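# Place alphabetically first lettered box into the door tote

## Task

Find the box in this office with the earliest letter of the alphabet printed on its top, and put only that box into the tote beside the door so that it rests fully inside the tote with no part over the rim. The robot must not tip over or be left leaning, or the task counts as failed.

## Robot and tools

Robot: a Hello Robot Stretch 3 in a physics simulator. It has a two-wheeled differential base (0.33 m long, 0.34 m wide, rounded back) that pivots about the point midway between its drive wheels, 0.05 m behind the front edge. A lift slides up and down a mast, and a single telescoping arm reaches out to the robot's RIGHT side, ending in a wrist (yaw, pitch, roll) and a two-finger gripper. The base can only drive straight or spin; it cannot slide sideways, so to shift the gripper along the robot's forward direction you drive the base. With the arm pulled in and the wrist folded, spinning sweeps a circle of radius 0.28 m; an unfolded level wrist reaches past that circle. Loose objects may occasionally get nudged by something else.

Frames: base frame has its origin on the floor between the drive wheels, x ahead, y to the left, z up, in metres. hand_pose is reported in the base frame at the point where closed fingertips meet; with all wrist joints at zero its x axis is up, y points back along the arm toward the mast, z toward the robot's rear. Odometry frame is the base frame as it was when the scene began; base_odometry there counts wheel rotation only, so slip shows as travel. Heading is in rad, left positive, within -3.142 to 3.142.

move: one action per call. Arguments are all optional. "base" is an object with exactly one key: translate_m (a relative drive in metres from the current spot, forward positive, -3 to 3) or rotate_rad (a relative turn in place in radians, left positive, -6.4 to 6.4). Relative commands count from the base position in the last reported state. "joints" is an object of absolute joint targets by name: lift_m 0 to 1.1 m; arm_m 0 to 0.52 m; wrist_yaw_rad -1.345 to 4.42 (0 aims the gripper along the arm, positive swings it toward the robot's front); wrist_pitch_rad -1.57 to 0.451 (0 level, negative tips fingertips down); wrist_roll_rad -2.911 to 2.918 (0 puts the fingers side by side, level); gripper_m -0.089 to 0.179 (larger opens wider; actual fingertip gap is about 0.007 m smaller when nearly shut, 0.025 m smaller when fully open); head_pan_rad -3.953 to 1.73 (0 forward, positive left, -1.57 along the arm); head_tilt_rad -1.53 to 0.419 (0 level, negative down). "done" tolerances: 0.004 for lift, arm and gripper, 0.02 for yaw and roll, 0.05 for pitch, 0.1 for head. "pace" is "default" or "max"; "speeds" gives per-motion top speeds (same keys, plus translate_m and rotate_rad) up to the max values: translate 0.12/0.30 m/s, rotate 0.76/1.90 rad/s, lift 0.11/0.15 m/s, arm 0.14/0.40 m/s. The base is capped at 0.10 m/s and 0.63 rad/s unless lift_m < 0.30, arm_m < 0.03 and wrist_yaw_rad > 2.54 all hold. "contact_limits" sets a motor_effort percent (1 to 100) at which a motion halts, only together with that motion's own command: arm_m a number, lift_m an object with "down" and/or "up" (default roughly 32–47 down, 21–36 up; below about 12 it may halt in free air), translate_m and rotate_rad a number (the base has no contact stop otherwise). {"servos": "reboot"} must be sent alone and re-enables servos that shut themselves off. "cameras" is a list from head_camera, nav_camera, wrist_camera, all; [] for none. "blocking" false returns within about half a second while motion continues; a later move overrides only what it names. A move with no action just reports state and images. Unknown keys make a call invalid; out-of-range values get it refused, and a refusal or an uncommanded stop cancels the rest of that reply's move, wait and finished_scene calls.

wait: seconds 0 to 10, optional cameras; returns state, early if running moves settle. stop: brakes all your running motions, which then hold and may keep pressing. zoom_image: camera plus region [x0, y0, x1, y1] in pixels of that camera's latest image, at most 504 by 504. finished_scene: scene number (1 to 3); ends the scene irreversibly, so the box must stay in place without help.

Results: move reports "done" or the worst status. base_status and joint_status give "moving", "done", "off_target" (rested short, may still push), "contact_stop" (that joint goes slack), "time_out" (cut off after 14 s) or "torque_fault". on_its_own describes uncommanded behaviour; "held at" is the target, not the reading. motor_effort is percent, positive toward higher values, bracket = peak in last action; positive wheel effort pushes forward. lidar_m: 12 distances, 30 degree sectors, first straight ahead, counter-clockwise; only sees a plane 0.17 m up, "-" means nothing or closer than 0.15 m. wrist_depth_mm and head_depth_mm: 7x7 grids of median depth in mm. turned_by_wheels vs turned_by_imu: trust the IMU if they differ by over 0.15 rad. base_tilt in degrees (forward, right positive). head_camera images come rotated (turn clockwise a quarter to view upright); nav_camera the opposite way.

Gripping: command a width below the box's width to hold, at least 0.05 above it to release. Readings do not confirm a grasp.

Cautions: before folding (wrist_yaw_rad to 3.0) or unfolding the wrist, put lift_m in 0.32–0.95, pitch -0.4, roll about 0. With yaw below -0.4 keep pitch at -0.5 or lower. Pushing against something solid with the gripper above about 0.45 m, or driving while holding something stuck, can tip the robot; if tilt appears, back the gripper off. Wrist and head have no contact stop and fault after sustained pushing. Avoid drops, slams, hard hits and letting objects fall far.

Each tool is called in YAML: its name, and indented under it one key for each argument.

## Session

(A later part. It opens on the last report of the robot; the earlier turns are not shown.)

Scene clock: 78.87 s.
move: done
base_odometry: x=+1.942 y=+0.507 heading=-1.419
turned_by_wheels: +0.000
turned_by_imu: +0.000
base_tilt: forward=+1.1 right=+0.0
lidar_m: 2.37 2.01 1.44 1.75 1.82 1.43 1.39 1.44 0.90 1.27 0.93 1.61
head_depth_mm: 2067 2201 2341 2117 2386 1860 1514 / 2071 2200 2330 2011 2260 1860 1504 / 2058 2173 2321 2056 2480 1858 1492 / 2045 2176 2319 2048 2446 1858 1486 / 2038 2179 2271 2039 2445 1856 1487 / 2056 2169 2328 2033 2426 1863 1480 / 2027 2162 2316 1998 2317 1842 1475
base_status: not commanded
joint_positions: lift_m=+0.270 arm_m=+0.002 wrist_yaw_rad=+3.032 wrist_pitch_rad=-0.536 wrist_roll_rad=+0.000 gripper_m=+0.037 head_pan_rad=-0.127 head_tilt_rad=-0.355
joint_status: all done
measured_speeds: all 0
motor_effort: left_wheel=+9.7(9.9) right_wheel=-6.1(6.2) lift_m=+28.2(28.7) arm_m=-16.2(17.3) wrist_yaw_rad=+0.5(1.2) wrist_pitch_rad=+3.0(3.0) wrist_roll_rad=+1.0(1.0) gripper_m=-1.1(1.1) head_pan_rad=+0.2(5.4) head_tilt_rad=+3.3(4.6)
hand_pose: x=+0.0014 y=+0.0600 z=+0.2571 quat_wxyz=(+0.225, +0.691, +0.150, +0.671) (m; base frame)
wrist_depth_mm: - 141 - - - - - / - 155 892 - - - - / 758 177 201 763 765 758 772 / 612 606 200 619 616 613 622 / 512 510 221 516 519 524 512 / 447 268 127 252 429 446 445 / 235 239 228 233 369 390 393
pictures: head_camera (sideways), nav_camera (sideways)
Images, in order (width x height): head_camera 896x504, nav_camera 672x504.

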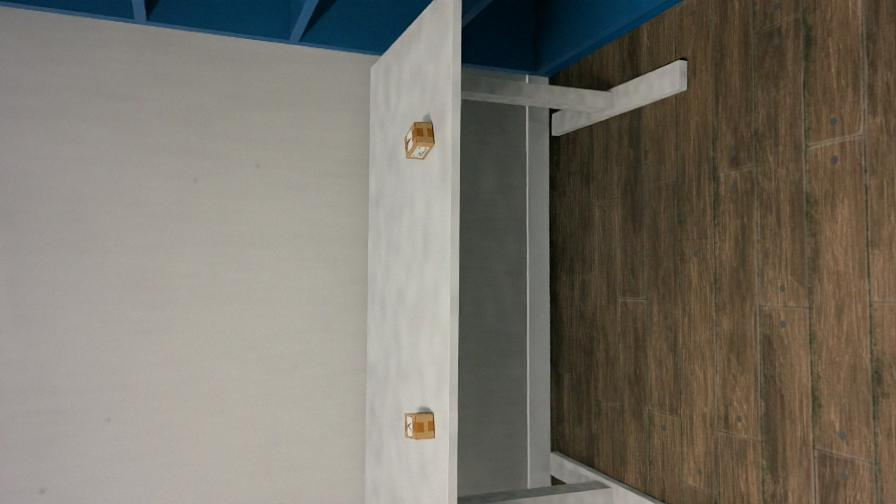

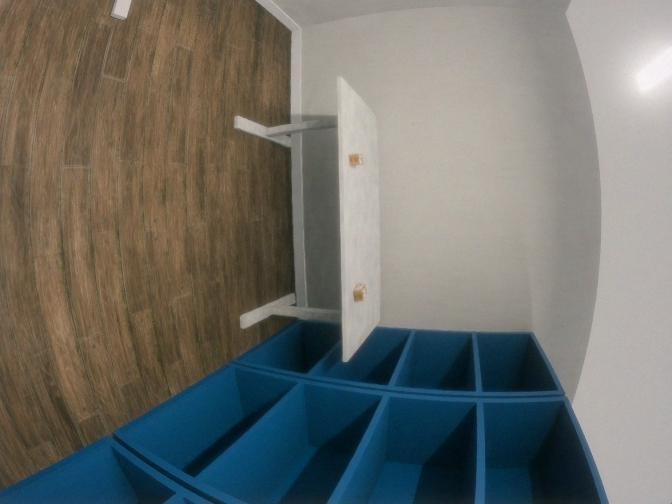

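zoom_image:
  camera: "head_camera"
  region: [395, 115, 445, 165]

zoom_image:
  camera: "head_camera"
  region: [395, 400, 445, 450]

move:
  joints: {"head_pan_rad":0.9,"head_tilt_rad":-0.4}
  pace: "max"
  cameras: ["head_camera"]

zoom_image:
  camera: "head_camera"
  region: [380, 440, 450, 504]

Scaled by 10.080 from the camera's 896x504 image, which has a finer 1280x720 frame.

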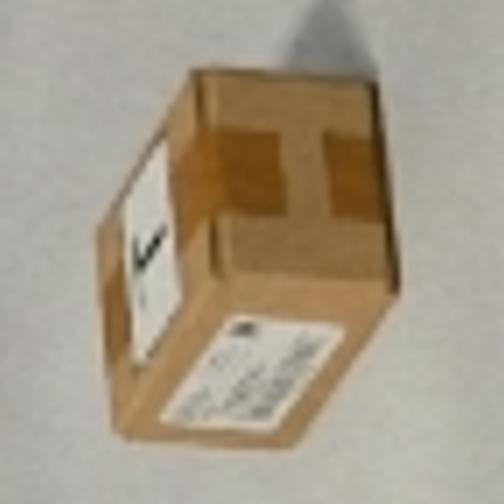

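Scaled by 10.080 from the camera's 896x504 image, which has a finer 1280x720 frame.

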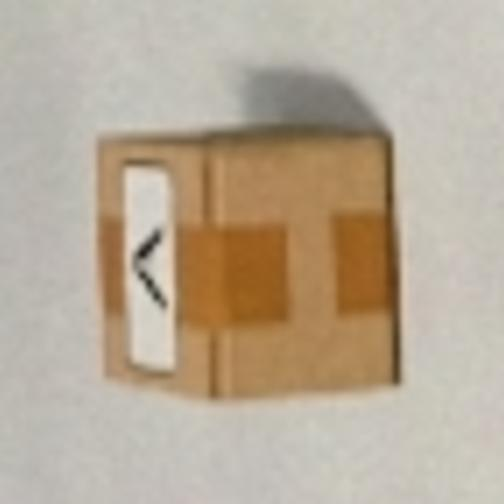

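Scene clock: 82.87 s.
move: done
base_odometry: x=+1.942 y=+0.507 heading=-1.419
turned_by_wheels: +0.000
turned_by_imu: +0.001
base_tilt: forward=+0.9 right=+0.1
lidar_m: 2.37 2.02 1.45 1.75 1.83 1.43 1.39 1.44 0.90 1.27 0.94 1.62
head_depth_mm: 2174 2341 2592 2810 2321 1804 1443 / 1997 2179 2385 2586 2346 1776 1456 / 1899 2028 2193 2403 2309 1799 1436 / 1779 1926 2039 2190 2328 1765 1444 / 1689 1794 1906 1381 2097 1744 1438 / 1607 1706 1765 1275 2055 1766 1435 / 1527 1608 1676 1121 1978 1751 1428
base_status: not commanded
joint_positions: lift_m=+0.270 arm_m=+0.002 wrist_yaw_rad=+3.032 wrist_pitch_rad=-0.536 wrist_roll_rad=+0.000 gripper_m=+0.037 head_pan_rad=+0.924 head_tilt_rad=-0.395
joint_status: all done
measured_speeds: all 0
motor_effort: left_wheel=+9.8(9.9) right_wheel=-5.5(6.3) lift_m=+26.0(27.2) arm_m=-12.6(13.9) wrist_yaw_rad=+0.5(1.2) wrist_pitch_rad=+2.7(2.9) wrist_roll_rad=+0.9(1.0) gripper_m=-1.1(1.5) head_pan_rad=+0.4(4.8) head_tilt_rad=-2.9(4.2)
hand_pose: x=+0.0014 y=+0.0600 z=+0.2571 quat_wxyz=(+0.225, +0.691, +0.150, +0.671) (m; base frame)
wrist_depth_mm: - 140 - - - - - / - 155 901 - - - - / 769 177 201 760 761 771 771 / 618 586 202 609 616 612 619 / 519 514 221 517 519 516 515 / 446 266 127 252 432 448 442 / 233 239 225 234 374 388 386
pictures: head_camera (sideways)
Images, in order (width x height): head_camera 896x504.

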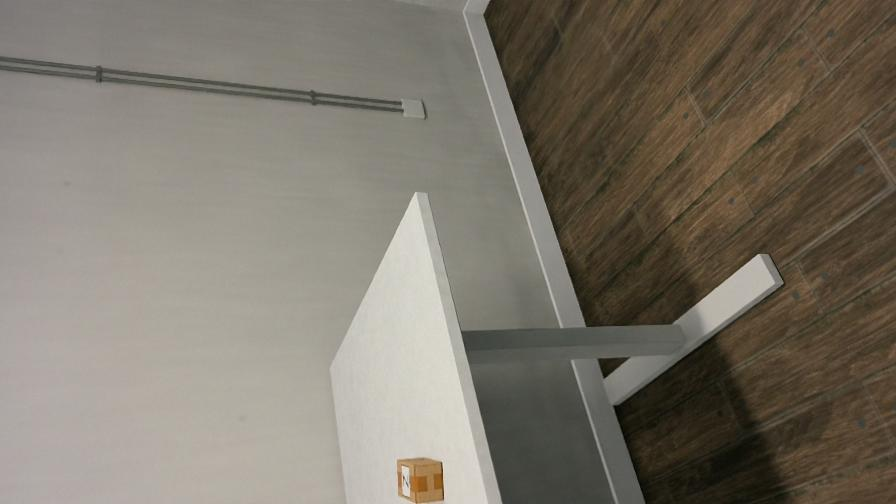

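Scaled by 7.200 from the camera's 896x504 image, which has a finer 1280x720 frame.

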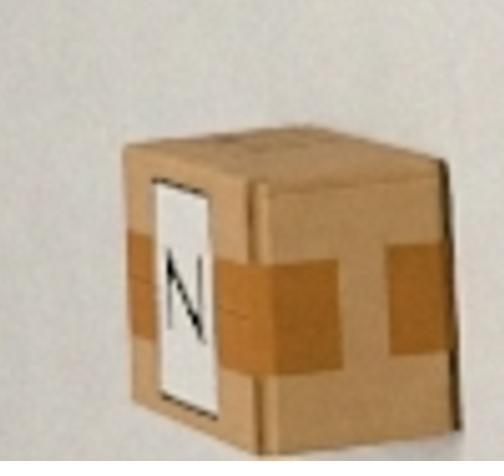

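move:
  base: {"translate_m":0.8}
  joints: {"head_pan_rad":0.25,"head_tilt_rad":-0.45}
  pace: "max"
  cameras: ["nav_camera","head_camera"]

Scene clock: 100.07 s.
move: done
base_odometry: x=+2.063 y=-0.284 heading=-1.419
turned_by_wheels: +0.000
turned_by_imu: +0.000
base_tilt: forward=+0.9 right=-0.3
lidar_m: 1.58 1.27 1.80 1.31 1.81 1.88 2.18 1.44 0.87 1.01 1.02 1.25
head_depth_mm: 1296 1378 1482 1314 953 1646 1404 / 1329 1418 1544 1313 958 1680 1386 / 1381 1483 1590 1294 995 1669 1376 / 1405 1529 1647 1297 1026 1665 1386 / 1455 1576 1692 1304 1068 1629 1385 / 1506 1641 1789 1289 1887 1630 1376 / 1570 1691 1852 1295 1951 1663 1373
base_status: done
joint_positions: lift_m=+0.270 arm_m=+0.002 wrist_yaw_rad=+3.032 wrist_pitch_rad=-0.536 wrist_roll_rad=+0.000 gripper_m=+0.037 head_pan_rad=+0.249 head_tilt_rad=-0.451
joint_status: all done
measured_speeds: all 0
motor_effort: left_wheel=+8.5(20.2) right_wheel=-0.3(8.0) lift_m=+23.4(25.3) arm_m=-5.7(9.8) wrist_yaw_rad=+0.3(1.3) wrist_pitch_rad=+2.8(3.0) wrist_roll_rad=+0.7(1.1) gripper_m=-0.4(1.2) head_pan_rad=+3.4(4.3) head_tilt_rad=-0.9(5.2)
hand_pose: x=+0.0014 y=+0.0600 z=+0.2571 quat_wxyz=(+0.225, +0.691, +0.150, +0.671) (m; base frame)
wrist_depth_mm: - 141 - - - - - / - 155 905 - - - - / 787 176 203 778 768 767 760 / 625 592 202 624 621 617 604 / 517 513 219 520 521 520 513 / 446 266 128 254 429 440 448 / 232 239 227 233 376 392 383
pictures: head_camera (sideways), nav_camera (sideways)
Images, in order (width x height): head_camera 896x504, nav_camera 672x504.

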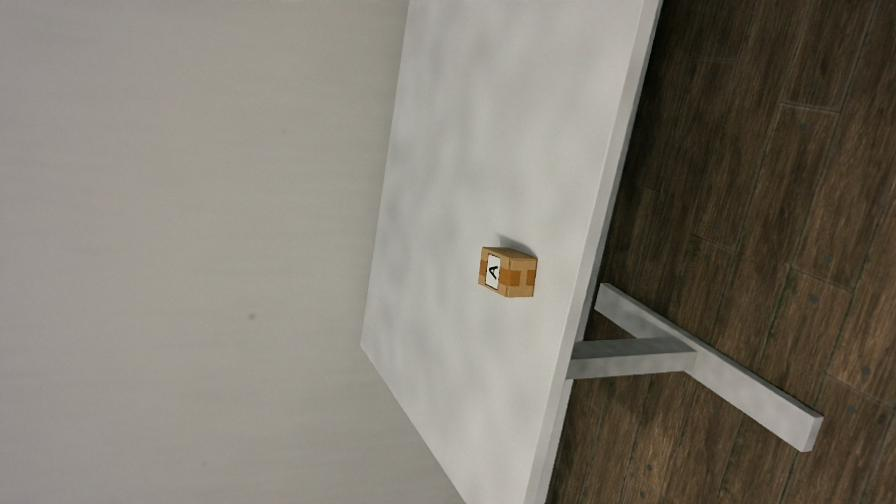

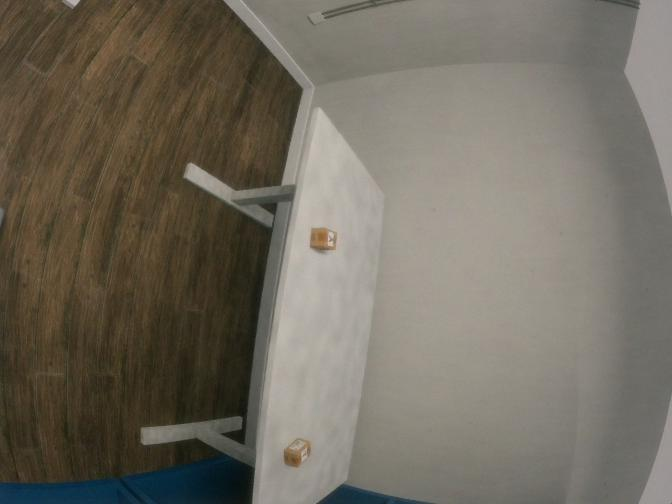

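move:
  base: {"translate_m":0.07}
  pace: "max"

move:
  base: {"rotate_rad":1.59}
  joints: {"lift_m":0.85,"wrist_pitch_rad":-0.4}
  pace: "max"

move:
  base: {"translate_m":0.32}
  joints: {"head_pan_rad":-1.6,"head_tilt_rad":-0.5,"wrist_yaw_rad":0.0}
  cameras: ["head_camera"]

Scene clock: 114.60 s.
move: done
base_odometry: x=+2.074 y=-0.353 heading=-1.419
turned_by_wheels: +0.000
turned_by_imu: +0.001
base_tilt: forward=+1.0 right=-0.2
lidar_m: 1.51 1.21 1.80 1.32 1.80 1.93 2.25 1.50 0.89 1.28 0.98 1.19
head_depth_mm: 1237 1327 1425 1323 957 1551 1392 / 1274 1363 1464 1306 961 1581 1390 / 1306 1398 1507 1304 953 1625 1390 / 1355 1447 1571 1302 944 1663 1379 / 1388 1505 1641 1288 978 1628 1392 / 1437 1559 1700 1298 1023 1577 1368 / 1492 1617 1772 1294 1061 1655 1347
base_status: done
joint_positions: lift_m=+0.270 arm_m=+0.002 wrist_yaw_rad=+3.032 wrist_pitch_rad=-0.536 wrist_roll_rad=+0.000 gripper_m=+0.037 head_pan_rad=+0.250 head_tilt_rad=-0.451
joint_status: not commanded
measured_speeds: all 0
motor_effort: left_wheel=+2.7(13.5) right_wheel=+0.7(11.2) lift_m=+21.7(22.4) arm_m=-2.0(3.4) wrist_yaw_rad=+0.9(1.2) wrist_pitch_rad=+2.3(2.9) wrist_roll_rad=+0.7(1.1) gripper_m=+0.6(1.1) head_pan_rad=+2.4(4.4) head_tilt_rad=+2.1(2.8)
hand_pose: x=+0.0014 y=+0.0600 z=+0.2571 quat_wxyz=(+0.225, +0.691, +0.150, +0.671) (m; base frame)
wrist_depth_mm: - 141 - - - - - / - 155 897 - - - - / 760 176 202 752 760 765 758 / 614 599 202 619 617 615 607 / 518 512 221 510 516 509 515 / 441 264 128 251 436 446 447 / 233 240 228 233 368 392 391
pictures: none

Scene clock: 119.27 s.
move: done
base_odometry: x=+2.074 y=-0.353 heading=+0.171
turned_by_wheels: +1.590
turned_by_imu: +1.585
base_tilt: forward=+0.9 right=-0.2
lidar_m: 1.32 1.82 1.93 2.25 1.58 0.89 1.28 0.99 1.19 1.51 1.21 1.79
head_depth_mm: 1433 1532 1620 1776 1939 1684 1398 / 1466 1567 1622 1789 1988 1690 1395 / 1523 1633 1602 1186 1990 1659 1388 / 1579 1690 1599 1985 2105 1683 1381 / 1627 1742 1589 2061 2117 1667 1385 / 1686 1811 1578 2155 2113 1673 1382 / 1735 1877 1557 2290 2094 1662 1381
base_status: done
joint_positions: lift_m=+0.850 arm_m=+0.002 wrist_yaw_rad=+3.032 wrist_pitch_rad=-0.420 wrist_roll_rad=+0.000 gripper_m=+0.037 head_pan_rad=+0.250 head_tilt_rad=-0.450
joint_status: all done
measured_speeds: all 0
motor_effort: left_wheel=-7.4(15.8) right_wheel=+9.2(16.1) lift_m=+31.0(34.6) arm_m=-22.4(22.4) wrist_yaw_rad=+0.7(1.4) wrist_pitch_rad=+3.6(7.5) wrist_roll_rad=+0.9(1.0) gripper_m=+0.5(1.6) head_pan_rad=+2.8(4.1) head_tilt_rad=+3.4(4.1)
hand_pose: x=+0.0032 y=+0.0761 z=+0.8623 quat_wxyz=(+0.185, +0.698, +0.110, +0.683) (m; base frame)
wrist_depth_mm: - 138 - - - - - / - 147 - - - - - / - 159 - - - - - / - - 203 - - - - / - - 196 - - - - / - - 128 - - - - / - - 252 - - - -
pictures: none

Scene clock: 123.57 s.
move: done
base_odometry: x=+2.389 y=-0.298 heading=+0.171
turned_by_wheels: +0.000
turned_by_imu: +0.000
base_tilt: forward=+0.9 right=-0.2
lidar_m: 1.01 1.48 1.73 2.24 1.70 1.19 1.29 1.27 1.38 1.09 1.10 1.47
head_depth_mm: 1279 1384 1486 1193 929 1612 1351 / 1284 1380 1500 1194 928 1611 1344 / 1285 1404 1502 1185 934 1605 300 / 1288 1409 1509 1192 930 1590 302 / 1293 1416 1518 1183 959 1609 1337 / 1303 1418 1524 1177 952 1501 1297 / 1303 1424 1550 1172 993 1581 1329
base_status: done
joint_positions: lift_m=+0.850 arm_m=+0.002 wrist_yaw_rad=+0.003 wrist_pitch_rad=-0.420 wrist_roll_rad=+0.000 gripper_m=+0.037 head_pan_rad=-1.602 head_tilt_rad=-0.500
joint_status: all done
measured_speeds: all 0
motor_effort: left_wheel=+0.7(11.7) right_wheel=+10.1(14.2) lift_m=+28.9(31.1) arm_m=-20.9(22.6) wrist_yaw_rad=-2.2(4.3) wrist_pitch_rad=+3.4(3.8) wrist_roll_rad=+0.8(1.1) gripper_m=-0.5(1.4) head_pan_rad=+2.6(4.8) head_tilt_rad=-2.0(4.7)
hand_pose: x=-0.0208 y=-0.3709 z=+0.8623 quat_wxyz=(+0.692, +0.149, -0.691, -0.147) (m; base frame)
wrist_depth_mm: - - - - - - - / - - - - - - - / - - - 586 - - - / - - - - - - - / - - - - - - - / - - 127 - - - - / - - - - - - -
pictures: head_camera (sideways)
Images, in order (width x height): head_camera 896x504.

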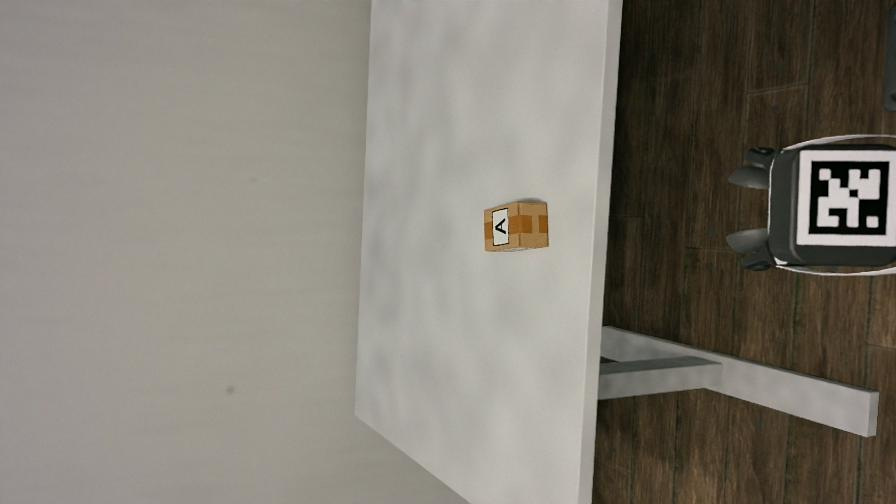

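move:
  base: {"translate_m":0.02}
  joints: {"arm_m":0.27,"lift_m":0.8,"wrist_pitch_rad":-0.3,"gripper_m":0.179}
  cameras: ["head_camera","wrist_camera"]

Scene clock: 131.03 s.
move: done
base_odometry: x=+2.409 y=-0.295 heading=+0.170
turned_by_wheels: +0.000
turned_by_imu: +0.001
base_tilt: forward=+0.9 right=-0.1
lidar_m: 0.99 1.46 1.72 2.24 1.71 1.21 1.29 1.28 1.39 1.09 1.10 1.45
head_depth_mm: 1269 1371 1476 1194 867 348 305 / 1282 1394 1494 1191 452 446 1341 / 1274 1401 1492 1199 452 504 1349 / 1285 1397 1511 1182 869 1553 1343 / 1302 1402 1517 1180 952 1555 1334 / 1311 1419 1524 1174 951 1545 1299 / 1311 1415 1566 1232 988 1598 1332
base_status: done
joint_positions: lift_m=+0.800 arm_m=+0.270 wrist_yaw_rad=+0.003 wrist_pitch_rad=-0.322 wrist_roll_rad=+0.000 gripper_m=+0.179 head_pan_rad=-1.600 head_tilt_rad=-0.500
joint_status: all done
measured_speeds: all 0
motor_effort: left_wheel=+1.9(7.2) right_wheel=+8.6(12.7) lift_m=+25.6(25.6) arm_m=+22.6(25.7) wrist_yaw_rad=-2.0(2.4) wrist_pitch_rad=+3.9(7.2) wrist_roll_rad=+0.8(1.1) gripper_m=+0.6(95.2) head_pan_rad=+2.7(4.2) head_tilt_rad=-2.5(3.3)
hand_pose: x=-0.0209 y=-0.6504 z=+0.8348 quat_wxyz=(+0.698, +0.114, -0.697, -0.113) (m; base frame)
wrist_depth_mm: - - - - - - - / - - - - - - - / - - - - - - - / - - - 369 - - - / - - - 339 - - - / - 120 - - - - 114 / - - - - - - 107
pictures: head_camera (sideways), wrist_camera
Images, in order (width x height): head_camera 896x504, wrist_camera 644x364.

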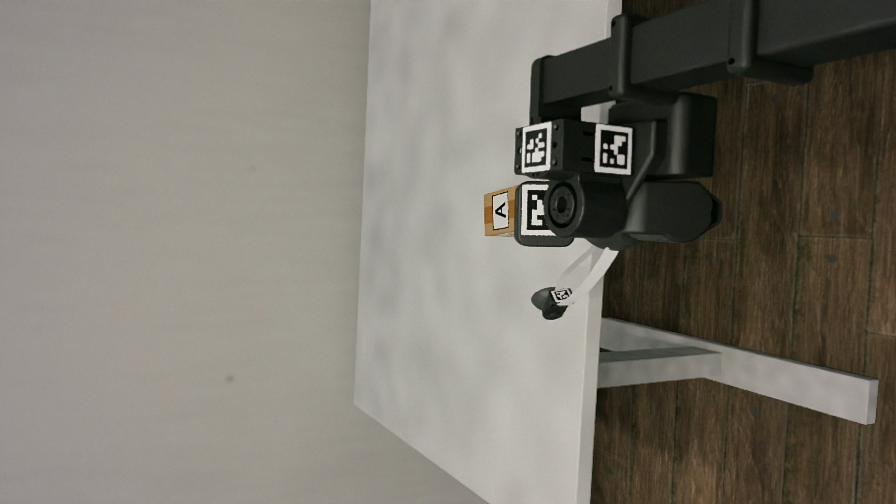

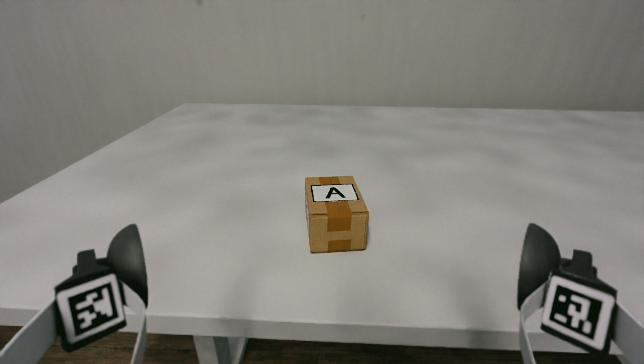

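move:
  joints: {"arm_m":0.39,"lift_m":0.74}
  cameras: ["wrist_camera"]

Scene clock: 137.63 s.
move: done
base_odometry: x=+2.409 y=-0.295 heading=+0.170
turned_by_wheels: +0.000
turned_by_imu: +0.001
base_tilt: forward=+1.0 right=+0.1
lidar_m: 0.99 1.46 1.72 2.24 1.71 1.21 1.29 1.29 1.39 1.09 1.10 1.45
head_depth_mm: 1260 1381 1481 1190 926 1492 350 / 1272 1391 1485 1191 548 460 1282 / 1293 1392 1490 1183 578 1600 1342 / 1279 1400 1510 1185 824 1597 1341 / 1296 1416 1514 1179 957 1547 1335 / 1312 1424 1529 1176 950 1552 1298 / 1306 1428 1545 1228 989 1591 1331
base_status: not commanded
joint_positions: lift_m=+0.740 arm_m=+0.390 wrist_yaw_rad=+0.003 wrist_pitch_rad=-0.321 wrist_roll_rad=+0.000 gripper_m=+0.179 head_pan_rad=-1.600 head_tilt_rad=-0.500
joint_status: all done
measured_speeds: all 0
motor_effort: left_wheel=+1.7(2.0) right_wheel=+8.4(8.8) lift_m=+22.0(29.1) arm_m=+22.6(25.5) wrist_yaw_rad=-1.8(2.2) wrist_pitch_rad=+3.8(4.1) wrist_roll_rad=+1.0(1.1) gripper_m=+0.2(1.2) head_pan_rad=+2.8(4.2) head_tilt_rad=-1.1(2.4)
hand_pose: x=-0.0209 y=-0.7705 z=+0.7749 quat_wxyz=(+0.698, +0.114, -0.697, -0.112) (m; base frame)
wrist_depth_mm: - - - - - - - / - - - - - - - / - - - - - - - / - - - 241 - - - / - - - 205 204 - - / - 121 - 209 - - 114 / - - - - - - 106
pictures: wrist_camera
Images, in order (width x height): wrist_camera 644x364.

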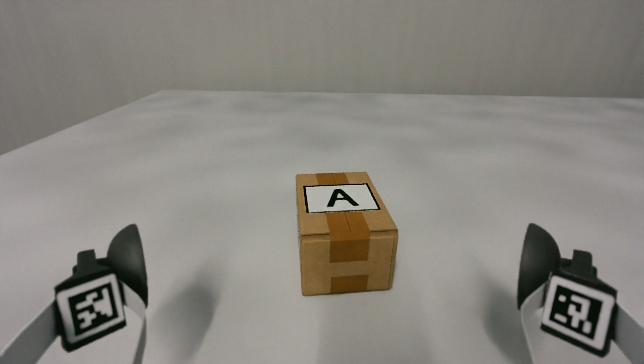

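move:
  base: {"translate_m":-0.01}
  joints: {"arm_m":0.48,"lift_m":0.715}
  contact_limits: {"arm_m":40}
  cameras: ["wrist_camera"]

Scene clock: 144.03 s.
move: done
base_odometry: x=+2.399 y=-0.297 heading=+0.170
turned_by_wheels: +0.000
turned_by_imu: +0.001
base_tilt: forward=+1.0 right=-0.2
lidar_m: 1.00 1.47 1.73 2.24 1.70 1.20 1.29 1.28 1.39 1.09 1.11 1.46
head_depth_mm: 1274 1375 1482 1193 931 1564 386 / 1272 1387 1480 1190 612 480 1257 / 1285 1404 1495 1187 687 1594 1340 / 1298 1405 1514 1188 922 1596 1337 / 1303 1410 1521 1176 948 1544 1335 / 1313 1417 1543 1177 949 1517 1298 / 1315 1433 1567 1230 988 1596 1337
base_status: done
joint_positions: lift_m=+0.715 arm_m=+0.480 wrist_yaw_rad=+0.003 wrist_pitch_rad=-0.321 wrist_roll_rad=+0.000 gripper_m=+0.179 head_pan_rad=-1.600 head_tilt_rad=-0.500
joint_status: all done
measured_speeds: all 0
motor_effort: left_wheel=-7.4(10.3) right_wheel=-4.2(7.8) lift_m=+20.0(26.1) arm_m=+23.1(26.0) wrist_yaw_rad=-1.5(2.2) wrist_pitch_rad=+3.6(4.0) wrist_roll_rad=+0.8(1.1) gripper_m=+0.0(1.5) head_pan_rad=+4.2(4.2) head_tilt_rad=+0.7(1.5)
contact_limits: arm_m 40 (drawing in: default 39, maximum 55; extending or still: default 49, maximum 70)
hand_pose: x=-0.0209 y=-0.8605 z=+0.7500 quat_wxyz=(+0.698, +0.114, -0.697, -0.112) (m; base frame)
wrist_depth_mm: - - - - - - - / - - - - - - - / - - - - - - - / - - - - - - - / - - - 151 - - - / - 121 - 123 119 - 114 / - - - 106 110 - 106
pictures: wrist_camera
Images, in order (width x height): wrist_camera 644x364.

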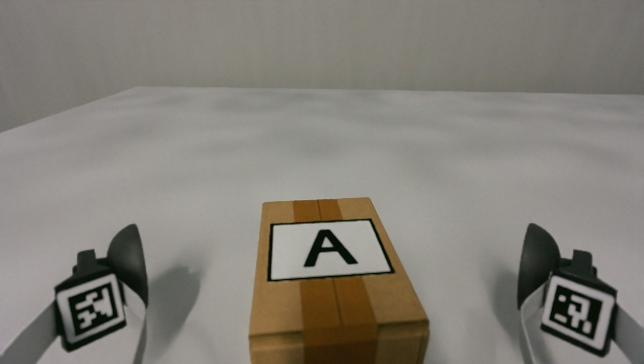

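move:
  joints: {"lift_m":0.705}
  contact_limits: {"lift_m":{"down":14}}

move:
  joints: {"gripper_m":0.0}

move:
  joints: {"lift_m":0.8}

move:
  joints: {"arm_m":0.0,"head_pan_rad":-3.14,"head_tilt_rad":-0.4}
  cameras: ["wrist_camera","nav_camera"]

Scene clock: 148.43 s.
move: done
base_odometry: x=+2.399 y=-0.297 heading=+0.170
turned_by_wheels: +0.000
turned_by_imu: +0.001
base_tilt: forward=+1.0 right=-0.2
lidar_m: 0.99 1.48 1.72 2.24 1.70 1.20 1.28 1.28 1.38 1.09 1.10 1.46
head_depth_mm: 1273 1381 1468 1194 927 1615 395 / 1281 1388 1495 1182 616 478 1256 / 1277 1398 1490 1181 683 1599 1334 / 1294 1402 1510 1182 920 1599 1331 / 1306 1414 1524 1181 956 1564 1333 / 1306 1423 1545 1172 955 1507 1304 / 1315 1423 1554 1231 986 1605 1338
base_status: not commanded
joint_positions: lift_m=+0.705 arm_m=+0.480 wrist_yaw_rad=+0.003 wrist_pitch_rad=-0.321 wrist_roll_rad=+0.000 gripper_m=+0.179 head_pan_rad=-1.600 head_tilt_rad=-0.500
joint_status: all done
measured_speeds: all 0
motor_effort: left_wheel=-7.4(7.5) right_wheel=-4.0(4.5) lift_m=+19.4(21.2) arm_m=+22.1(22.9) wrist_yaw_rad=-1.1(2.1) wrist_pitch_rad=+3.8(4.0) wrist_roll_rad=+0.7(1.0) gripper_m=+0.0(0.6) head_pan_rad=+2.6(3.6) head_tilt_rad=+0.5(1.5)
contact_limits: arm_m 40 (drawing in: default 39, maximum 55; extending or still: default 49, maximum 70); lift_m down 14 (down: maximum 72; up: maximum 65)
hand_pose: x=-0.0209 y=-0.8605 z=+0.7400 quat_wxyz=(+0.698, +0.114, -0.697, -0.112) (m; base frame)
wrist_depth_mm: - - - - - - - / - - - - - - - / - - - - - - - / - - - 167 - - - / - - - 135 135 - - / - 121 - 113 110 - 114 / - - - 103 107 - 106
pictures: none

Scene clock: 150.90 s.
move: done
base_odometry: x=+2.399 y=-0.297 heading=+0.170
turned_by_wheels: +0.000
turned_by_imu: +0.000
base_tilt: forward=+0.8 right=-0.2
lidar_m: 1.00 1.48 1.73 2.24 1.70 1.20 1.29 1.27 1.39 1.10 1.10 1.46
head_depth_mm: 1265 1375 1490 1191 929 1624 396 / 1274 1393 1482 1185 617 478 1254 / 1284 1404 1491 1181 683 1596 1342 / 1299 1399 1515 1179 916 1594 1334 / 1295 1409 1515 1171 955 1553 1340 / 1298 1420 1528 1172 960 1516 1301 / 1319 1421 1547 1230 983 1585 1334
base_status: not commanded
joint_positions: lift_m=+0.705 arm_m=+0.480 wrist_yaw_rad=+0.002 wrist_pitch_rad=-0.321 wrist_roll_rad=+0.000 gripper_m=+0.002 head_pan_rad=-1.600 head_tilt_rad=-0.500
joint_status: all done
measured_speeds: all 0
motor_effort: left_wheel=-7.2(7.6) right_wheel=-4.3(4.7) lift_m=+19.8(19.9) arm_m=+22.0(22.7) wrist_yaw_rad=-1.0(2.1) wrist_pitch_rad=+3.8(4.1) wrist_roll_rad=+0.8(1.0) gripper_m=-42.7(99.2) head_pan_rad=+2.9(3.8) head_tilt_rad=+0.3(1.8)
contact_limits: arm_m 40 (drawing in: default 39, maximum 55; extending or still: default 49, maximum 70); lift_m down 14 (down: maximum 72; up: maximum 65)
hand_pose: x=-0.0210 y=-0.8605 z=+0.7400 quat_wxyz=(+0.698, +0.114, -0.698, -0.113) (m; base frame)
wrist_depth_mm: - - - - - - - / - - - - - - - / - - - - - - - / - - - 168 - - - / - - 146 135 144 - - / - - 124 114 118 120 - / - 99 105 104 109 113 -
pictures: none

Scene clock: 152.60 s.
move: done
base_odometry: x=+2.399 y=-0.297 heading=+0.170
turned_by_wheels: +0.000
turned_by_imu: +0.000
base_tilt: forward=+0.9 right=-0.2
lidar_m: 0.99 1.47 1.73 2.24 1.70 1.20 1.29 1.28 1.39 1.09 1.10 1.46
head_depth_mm: 1280 1366 1480 1195 866 345 296 / 1275 1387 1488 641 485 1528 1349 / 1283 1396 1498 635 922 1600 1336 / 1295 1396 1506 1034 957 1599 1337 / 1301 1419 1515 1182 953 1558 1331 / 1290 1413 1534 1184 949 1510 1308 / 1314 1426 1569 1224 983 1593 1332
base_status: not commanded
joint_positions: lift_m=+0.800 arm_m=+0.480 wrist_yaw_rad=+0.002 wrist_pitch_rad=-0.325 wrist_roll_rad=+0.000 gripper_m=+0.005 head_pan_rad=-1.600 head_tilt_rad=-0.500
joint_status: all done
measured_speeds: all 0
on_its_own: gripper_m is held at +0.004, not at your +0.000, by its stall guard, which is not easing now
motor_effort: left_wheel=-7.3(7.5) right_wheel=-3.7(4.5) lift_m=+32.4(33.8) arm_m=+21.6(22.3) wrist_yaw_rad=-0.6(1.6) wrist_pitch_rad=+4.7(4.8) wrist_roll_rad=+0.8(1.1) gripper_m=-21.2(42.8) head_pan_rad=+1.5(3.4) head_tilt_rad=+1.2(2.3)
contact_limits: arm_m 40 (drawing in: default 39, maximum 55; extending or still: default 49, maximum 70)
hand_pose: x=-0.0210 y=-0.8601 z=+0.8341 quat_wxyz=(+0.698, +0.115, -0.697, -0.114) (m; base frame)
wrist_depth_mm: - - - - - - - / - - - - - - - / - - - - - - - / - - - 173 - - - / - - 145 137 144 - - / - - 124 114 119 120 - / - 99 105 104 108 113 -
pictures: none

Scene clock: 157.30 s.
move: done
base_odometry: x=+2.399 y=-0.297 heading=+0.170
turned_by_wheels: +0.000
turned_by_imu: +0.001
base_tilt: forward=+1.0 right=-0.2
lidar_m: 1.00 1.47 1.73 2.24 1.70 1.20 1.29 1.27 1.38 1.09 1.11 1.46
head_depth_mm: 1262 1374 1206 1273 1326 1430 1448 / 1334 1457 1397 1655 1501 1627 1450 / 1332 1469 1529 1681 1479 1669 1440 / 1349 1481 1530 1712 1469 1667 1436 / 1361 1492 1527 1706 1539 1659 1436 / 1383 1503 1506 1701 1546 1670 1454 / 1248 1350 1296 1403 1438 1560 1444
base_status: not commanded
joint_positions: lift_m=+0.800 arm_m=+0.002 wrist_yaw_rad=+0.002 wrist_pitch_rad=-0.325 wrist_roll_rad=+0.000 gripper_m=+0.005 head_pan_rad=-3.141 head_tilt_rad=-0.400
joint_status: all done
joint sent to its limit — arm_m, lower limit.
measured_speeds: all 0
on_its_own: gripper_m is held at +0.004, not at your +0.000, by its stall guard, which is not easing now
motor_effort: left_wheel=-7.1(7.4) right_wheel=-3.8(4.5) lift_m=+20.6(32.6) arm_m=-21.7(25.0) wrist_yaw_rad=-0.8(1.7) wrist_pitch_rad=+4.6(4.8) wrist_roll_rad=+0.9(1.1) gripper_m=-22.8(22.9) head_pan_rad=+3.3(5.1) head_tilt_rad=+3.1(7.6)
hand_pose: x=-0.0210 y=-0.3819 z=+0.8340 quat_wxyz=(+0.698, +0.115, -0.697, -0.114) (m; base frame)
wrist_depth_mm: - - - - - - - / - - - - - - - / - - - - - - - / - - 925 172 - - - / - - 149 137 146 - - / - - 124 114 119 - - / - - 107 104 110 - -
pictures: nav_camera (sideways), wrist_camera
Images, in order (width x height): nav_camera 672x504, wrist_camera 644x364.

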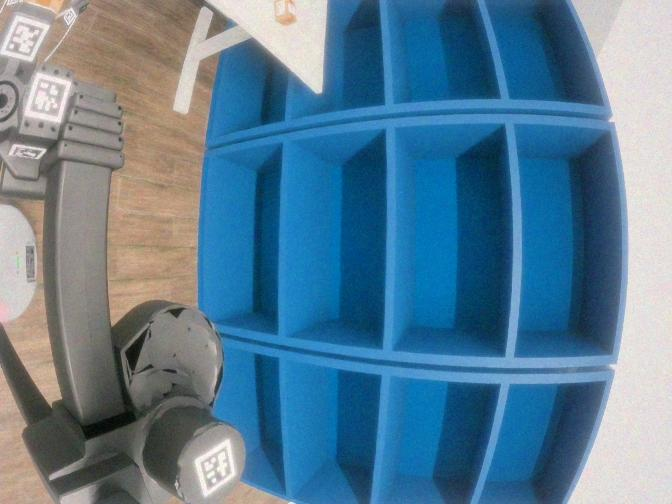

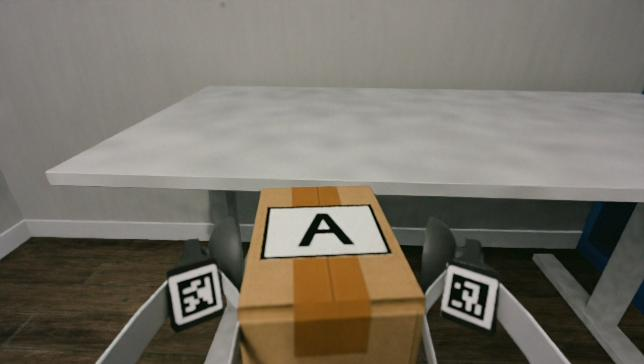

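move:
  base: {"rotate_rad":2.0}
  joints: {"wrist_yaw_rad":1.57,"lift_m":0.6,"head_pan_rad":0.0,"head_tilt_rad":-0.4}
  pace: "max"

move:
  base: {"translate_m":1.33}
  pace: "max"
  cameras: ["nav_camera"]

Scene clock: 169.20 s.
move: done
base_odometry: x=+2.399 y=-0.297 heading=+2.170
turned_by_wheels: +1.999
turned_by_imu: +1.994
base_tilt: forward=+0.9 right=-0.2
lidar_m: 2.27 1.70 1.20 1.28 1.62 1.52 1.09 1.51 1.41 1.00 1.73 2.24
head_depth_mm: 1918 2000 2140 2264 2316 1798 1456 / 1987 2107 2247 2452 2329 1770 1437 / 2084 2237 2364 2569 2298 1778 1449 / 2205 2338 2499 2705 2287 1756 1433 / 2311 2448 2668 2866 2288 1759 1436 / 2439 2624 2837 2931 2110 1758 1434 / 1439 1531 1648 1754 1978 1744 1432
base_status: done
joint_positions: lift_m=+0.600 arm_m=+0.002 wrist_yaw_rad=+1.567 wrist_pitch_rad=-0.327 wrist_roll_rad=+0.000 gripper_m=+0.005 head_pan_rad=+0.005 head_tilt_rad=-0.399
joint_status: all done
measured_speeds: all 0
on_its_own: gripper_m is held at +0.004, not at your +0.000, by its stall guard, which is not easing now
motor_effort: left_wheel=-10.0(15.7) right_wheel=+11.3(14.5) lift_m=+22.5(22.6) arm_m=-21.5(22.6) wrist_yaw_rad=+2.7(9.5) wrist_pitch_rad=+4.6(5.0) wrist_roll_rad=+0.8(1.1) gripper_m=-22.1(23.2) head_pan_rad=-3.5(4.9) head_tilt_rad=+2.4(6.0)
hand_pose: x=+0.2136 y=-0.1477 z=+0.6337 quat_wxyz=(+0.576, +0.574, -0.413, +0.411) (m; base frame)
wrist_depth_mm: - - - - - - - / - - - - - - - / - - - - - - - / - - - - - - - / - - 149 137 147 - - / - 944 124 114 119 912 - / 864 763 107 104 110 775 833
pictures: none

Scene clock: 183.47 s.
move: done
base_odometry: x=+1.649 y=+0.802 heading=+2.170
turned_by_wheels: +0.000
turned_by_imu: +0.000
base_tilt: forward=+0.9 right=-0.2
lidar_m: 1.05 1.35 0.61 1.08 1.16 1.84 2.41 1.80 1.52 1.52 1.11 1.04
head_depth_mm: 866 917 968 1037 1103 1193 1293 / 904 954 1020 1093 1172 1260 1350 / 941 1004 1068 1154 1244 1354 1404 / 987 1060 1133 1222 1325 1448 1433 / 1037 1112 1201 1310 1407 1568 1438 / 1096 1184 1271 1395 1536 1649 1446 / 1159 1241 1359 1490 1651 1728 1436
base_status: done
joint_positions: lift_m=+0.600 arm_m=+0.002 wrist_yaw_rad=+1.567 wrist_pitch_rad=-0.327 wrist_roll_rad=+0.000 gripper_m=+0.005 head_pan_rad=+0.000 head_tilt_rad=-0.399
joint_status: not commanded
measured_speeds: all 0
on_its_own: gripper_m is held at +0.004, not at your +0.000, by its stall guard, which is not easing now
motor_effort: left_wheel=-0.4(12.5) right_wheel=+8.5(15.3) lift_m=+32.0(32.6) arm_m=-19.3(22.3) wrist_yaw_rad=+2.9(3.6) wrist_pitch_rad=+4.6(5.2) wrist_roll_rad=+0.8(1.1) gripper_m=-22.2(23.0) head_pan_rad=-3.1(4.5) head_tilt_rad=-1.1(3.5)
hand_pose: x=+0.2136 y=-0.1477 z=+0.6337 quat_wxyz=(+0.576, +0.574, -0.413, +0.411) (m; base frame)
wrist_depth_mm: - - - - - - - / - - - - - - - / - - - - - - - / - - - - - - - / - - 149 137 145 - - / - 953 124 114 119 120 - / 846 772 107 104 110 796 836
pictures: nav_camera (sideways)
Images, in order (width x height): nav_camera 672x504.

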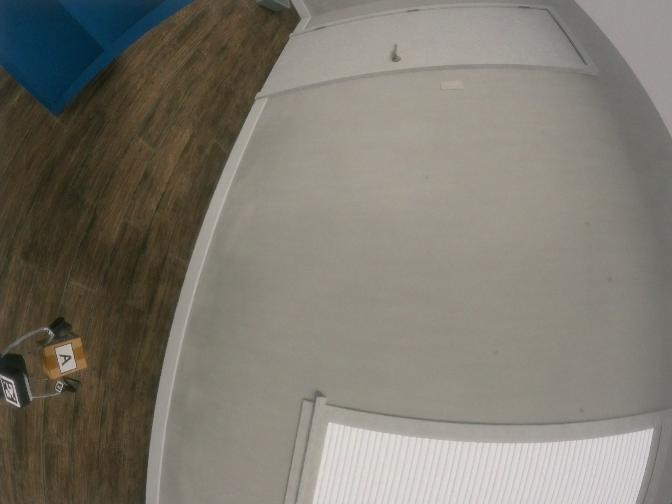

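move:
  base: {"translate_m":0.6}
  joints: {"head_pan_rad":0,"head_tilt_rad":-0.5}

move:
  base: {"rotate_rad":1.146}
  cameras: ["nav_camera"]

Scene clock: 205.77 s.
move: done
base_odometry: x=+1.311 y=+1.297 heading=+2.169
turned_by_wheels: +0.000
turned_by_imu: +0.000
base_tilt: forward=+1.0 right=-0.3
lidar_m: 0.51 0.65 1.41 0.73 0.68 1.39 2.99 2.32 1.75 0.79 0.53 0.50
head_depth_mm: 389 415 447 487 533 587 654 / 405 436 471 515 566 628 707 / 423 458 497 546 602 675 766 / 442 484 526 580 645 731 836 / 467 509 558 619 696 796 918 / 491 538 595 664 756 870 1021 / 520 571 639 719 824 957 1145
base_status: done
joint_positions: lift_m=+0.600 arm_m=+0.002 wrist_yaw_rad=+1.567 wrist_pitch_rad=-0.327 wrist_roll_rad=+0.000 gripper_m=+0.005 head_pan_rad=+0.000 head_tilt_rad=-0.501
joint_status: all done
measured_speeds: all 0
on_its_own: gripper_m is held at +0.004, not at your +0.000, by its stall guard, which is not easing now
motor_effort: left_wheel=-0.5(12.6) right_wheel=+11.0(14.5) lift_m=+26.6(32.8) arm_m=-17.0(18.7) wrist_yaw_rad=+3.4(3.7) wrist_pitch_rad=+4.6(5.1) wrist_roll_rad=+0.8(1.1) gripper_m=-21.5(23.0) head_pan_rad=-3.0(4.4) head_tilt_rad=-1.2(4.0)
hand_pose: x=+0.2136 y=-0.1477 z=+0.6337 quat_wxyz=(+0.576, +0.574, -0.413, +0.411) (m; base frame)
wrist_depth_mm: - - - - - - 266 / - - - - - - 274 / - - - - - - - / - - - 173 - - - / - - 144 136 144 - - / 941 - 124 114 119 120 - / 850 120 105 104 108 113 -
pictures: none

Scene clock: 208.70 s.
move: done
base_odometry: x=+1.311 y=+1.297 heading=-2.968
turned_by_wheels: +1.145
turned_by_imu: +1.141
base_tilt: forward=+0.9 right=-0.2
lidar_m: 1.78 0.67 0.59 1.39 3.18 2.28 1.75 0.72 0.52 0.50 0.52 0.70
head_depth_mm: 2020 1840 1796 1766 1714 1557 1339 / 2166 2390 2573 2550 1996 1610 1350 / 2198 2372 2581 2517 1996 1606 1334 / 2172 2376 2611 2551 1974 1590 1329 / 2206 2417 2625 2619 1977 1598 1338 / 2239 2400 2613 2683 1978 1586 1330 / 2232 2426 2616 2618 1980 1594 1303
base_status: done
joint_positions: lift_m=+0.600 arm_m=+0.002 wrist_yaw_rad=+1.567 wrist_pitch_rad=-0.327 wrist_roll_rad=+0.000 gripper_m=+0.005 head_pan_rad=+0.000 head_tilt_rad=-0.501
joint_status: not commanded
measured_speeds: all 0
on_its_own: gripper_m is held at +0.004, not at your +0.000, by its stall guard, which is not easing now
motor_effort: left_wheel=-10.8(14.6) right_wheel=+11.2(15.1) lift_m=+24.3(26.7) arm_m=-22.0(22.4) wrist_yaw_rad=+2.8(3.5) wrist_pitch_rad=+4.6(5.0) wrist_roll_rad=+0.8(1.1) gripper_m=-22.2(22.8) head_pan_rad=-3.0(4.3) head_tilt_rad=-0.5(2.1)
hand_pose: x=+0.2136 y=-0.1477 z=+0.6337 quat_wxyz=(+0.576, +0.574, -0.413, +0.411) (m; base frame)
wrist_depth_mm: - - - - - - - / - - - - - - - / - - - - - - - / - - - - - - - / - - 148 137 146 - - / - 124 124 114 119 120 - / - 776 107 104 109 117 -
pictures: nav_camera (sideways)
Images, in order (width x height): nav_camera 672x504.

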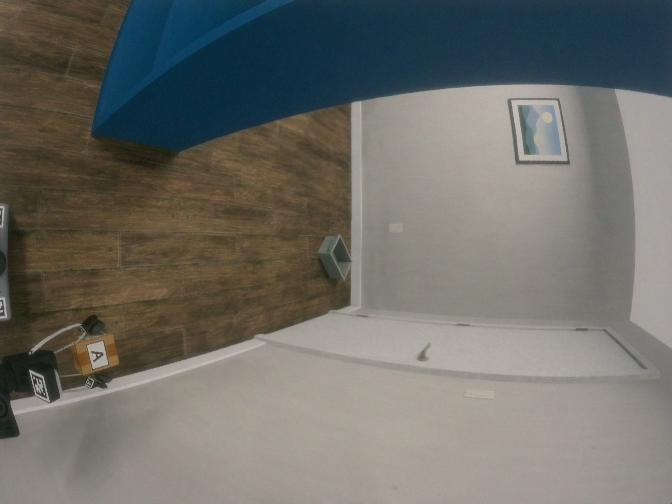

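move:
  base: {"translate_m":1.1}
  joints: {"head_tilt_rad":-0.75}
  cameras: ["nav_camera","head_camera"]

Scene clock: 223.90 s.
move: done
base_odometry: x=+0.228 y=+1.108 heading=-2.969
turned_by_wheels: +0.000
turned_by_imu: +0.001
base_tilt: forward=+1.0 right=-0.1
lidar_m: 1.46 1.51 2.05 1.11 0.59 0.67 2.01 0.70 0.50 0.48 0.50 0.65
head_depth_mm: 1260 1439 1584 1715 1526 1346 1186 / 1263 1426 1654 1821 1556 1341 1185 / 1279 1447 1641 1816 1515 1346 1189 / 1290 1443 1664 1816 1506 1345 1185 / 1282 1464 1664 1837 1558 1328 1181 / 1290 1462 1683 1844 1557 1341 1177 / 1292 1477 1711 1860 1563 1352 1184
base_status: done
joint_positions: lift_m=+0.600 arm_m=+0.002 wrist_yaw_rad=+1.567 wrist_pitch_rad=-0.327 wrist_roll_rad=+0.000 gripper_m=+0.005 head_pan_rad=+0.000 head_tilt_rad=-0.750
joint_status: all done
measured_speeds: all 0
on_its_own: gripper_m is held at +0.004, not at your +0.000, by its stall guard, which is not easing now
motor_effort: left_wheel=-0.3(12.5) right_wheel=+10.3(17.4) lift_m=+21.2(22.0) arm_m=-14.0(20.7) wrist_yaw_rad=+2.9(3.5) wrist_pitch_rad=+4.9(5.2) wrist_roll_rad=+0.9(1.2) gripper_m=-21.3(23.0) head_pan_rad=-2.2(4.2) head_tilt_rad=-3.7(5.7)
hand_pose: x=+0.2136 y=-0.1477 z=+0.6337 quat_wxyz=(+0.576, +0.574, -0.413, +0.411) (m; base frame)
wrist_depth_mm: - - - - - - 339 / - - - - - - 340 / - - - - - - 339 / - - - - - - 338 / - - 149 137 145 - 338 / - 953 124 114 119 120 339 / 857 778 107 104 109 113 336
pictures: head_camera (sideways), nav_camera (sideways)
Images, in order (width x height): head_camera 896x504, nav_camera 672x504.

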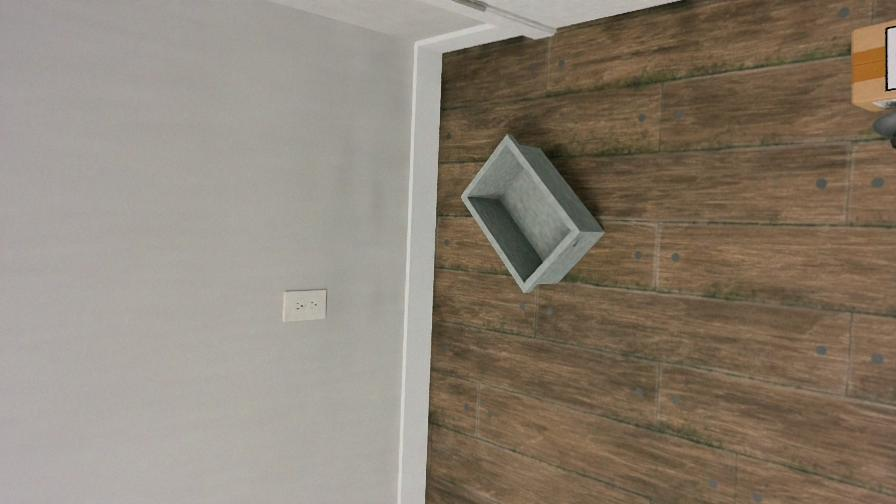

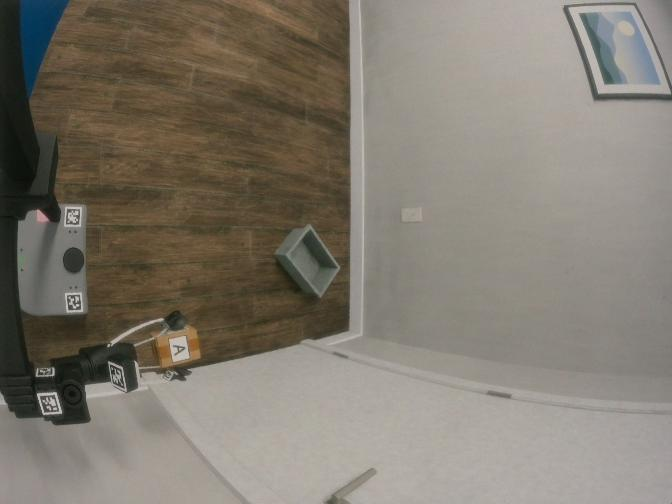

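move:
  base: {"translate_m":0.34}

move:
  base: {"rotate_rad":1.57}
  joints: {"head_pan_rad":-1.6,"head_tilt_rad":-0.9}
  cameras: ["head_camera"]

Scene clock: 244.83 s.
move: done
base_odometry: x=-0.107 y=+1.049 heading=-2.969
turned_by_wheels: +0.000
turned_by_imu: +0.000
base_tilt: forward=+1.0 right=-0.1
lidar_m: 1.12 1.16 1.57 2.51 0.88 0.78 2.00 0.69 0.50 0.45 0.47 0.64
head_depth_mm: 961 1076 1238 1452 1518 1339 1180 / 964 1084 1250 1464 1555 1345 1180 / 971 1098 1253 1471 1550 1318 1189 / 975 1102 1261 1489 1571 1345 1179 / 973 1107 1281 1496 1558 1314 1180 / 983 1114 1280 1516 1558 1341 1179 / 994 1122 1289 1526 1571 1346 1179
base_status: done
joint_positions: lift_m=+0.600 arm_m=+0.002 wrist_yaw_rad=+1.567 wrist_pitch_rad=-0.327 wrist_roll_rad=+0.000 gripper_m=+0.005 head_pan_rad=+0.000 head_tilt_rad=-0.750
joint_status: not commanded
measured_speeds: all 0
on_its_own: gripper_m is held at +0.004, not at your +0.000, by its stall guard, which is not easing now
motor_effort: left_wheel=+0.3(12.5) right_wheel=+10.1(12.7) lift_m=+21.9(22.3) arm_m=-9.8(12.8) wrist_yaw_rad=+2.6(3.5) wrist_pitch_rad=+4.7(5.0) wrist_roll_rad=+0.9(1.1) gripper_m=-21.7(23.0) head_pan_rad=-2.2(4.0) head_tilt_rad=-2.9(5.2)
hand_pose: x=+0.2136 y=-0.1477 z=+0.6337 quat_wxyz=(+0.576, +0.574, -0.413, +0.411) (m; base frame)
wrist_depth_mm: - - - - - 579 332 / - - - - - 622 333 / - - - - - 654 332 / - - - - - - 336 / - - 148 137 145 - 333 / - 931 124 114 119 120 334 / 858 761 107 104 109 117 332
pictures: none

Scene clock: 248.43 s.
move: done
base_odometry: x=-0.107 y=+1.049 heading=-1.399
turned_by_wheels: +1.569
turned_by_imu: +1.565
base_tilt: forward=+1.0 right=-0.1
lidar_m: 2.65 0.88 0.77 2.12 0.70 0.50 0.45 0.47 0.63 1.13 1.16 1.55
head_depth_mm: 1034 1199 1399 1531 1395 1258 404 / 1035 1208 1433 1597 1415 1261 411 / 1038 1212 1426 1602 1390 511 473 / 1044 1200 1424 1601 1381 1260 509 / 1043 1202 1430 1609 1403 1255 499 / 1039 1197 1445 1613 1411 1256 1098 / 1038 1210 1431 1628 1413 1262 555
base_status: done
joint_positions: lift_m=+0.600 arm_m=+0.002 wrist_yaw_rad=+1.567 wrist_pitch_rad=-0.327 wrist_roll_rad=+0.000 gripper_m=+0.005 head_pan_rad=-1.604 head_tilt_rad=-0.902
joint_status: all done
measured_speeds: all 0
on_its_own: gripper_m is held at +0.004, not at your +0.000, by its stall guard, which is not easing now
motor_effort: left_wheel=-10.5(14.4) right_wheel=+11.6(16.4) lift_m=+22.3(22.7) arm_m=-21.7(21.7) wrist_yaw_rad=+2.7(3.5) wrist_pitch_rad=+4.5(5.2) wrist_roll_rad=+0.6(1.0) gripper_m=-21.9(22.9) head_pan_rad=+3.1(5.1) head_tilt_rad=-2.8(7.5)
hand_pose: x=+0.2136 y=-0.1477 z=+0.6337 quat_wxyz=(+0.576, +0.574, -0.413, +0.411) (m; base frame)
wrist_depth_mm: - - - - - - - / - - - - - - - / - - - - - - - / - - - - - - - / - - 148 137 146 - - / 937 934 124 114 119 905 - / 843 774 107 104 110 781 856
pictures: head_camera (sideways)
Images, in order (width x height): head_camera 896x504.

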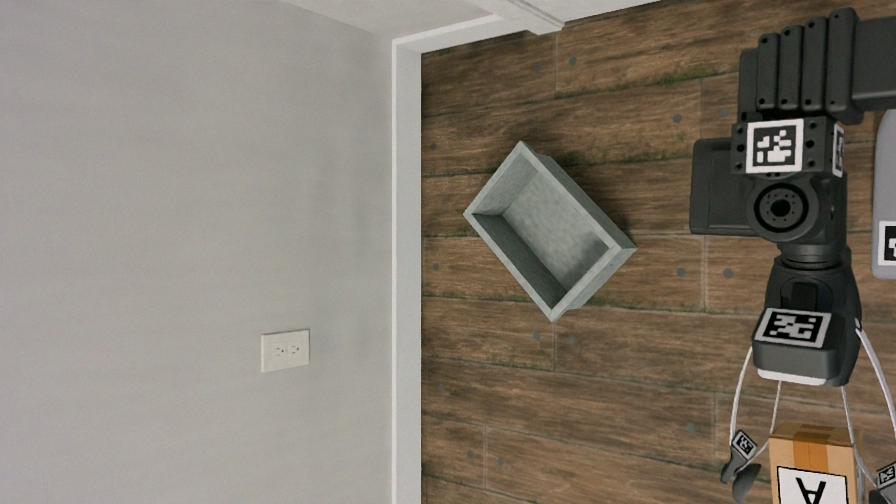

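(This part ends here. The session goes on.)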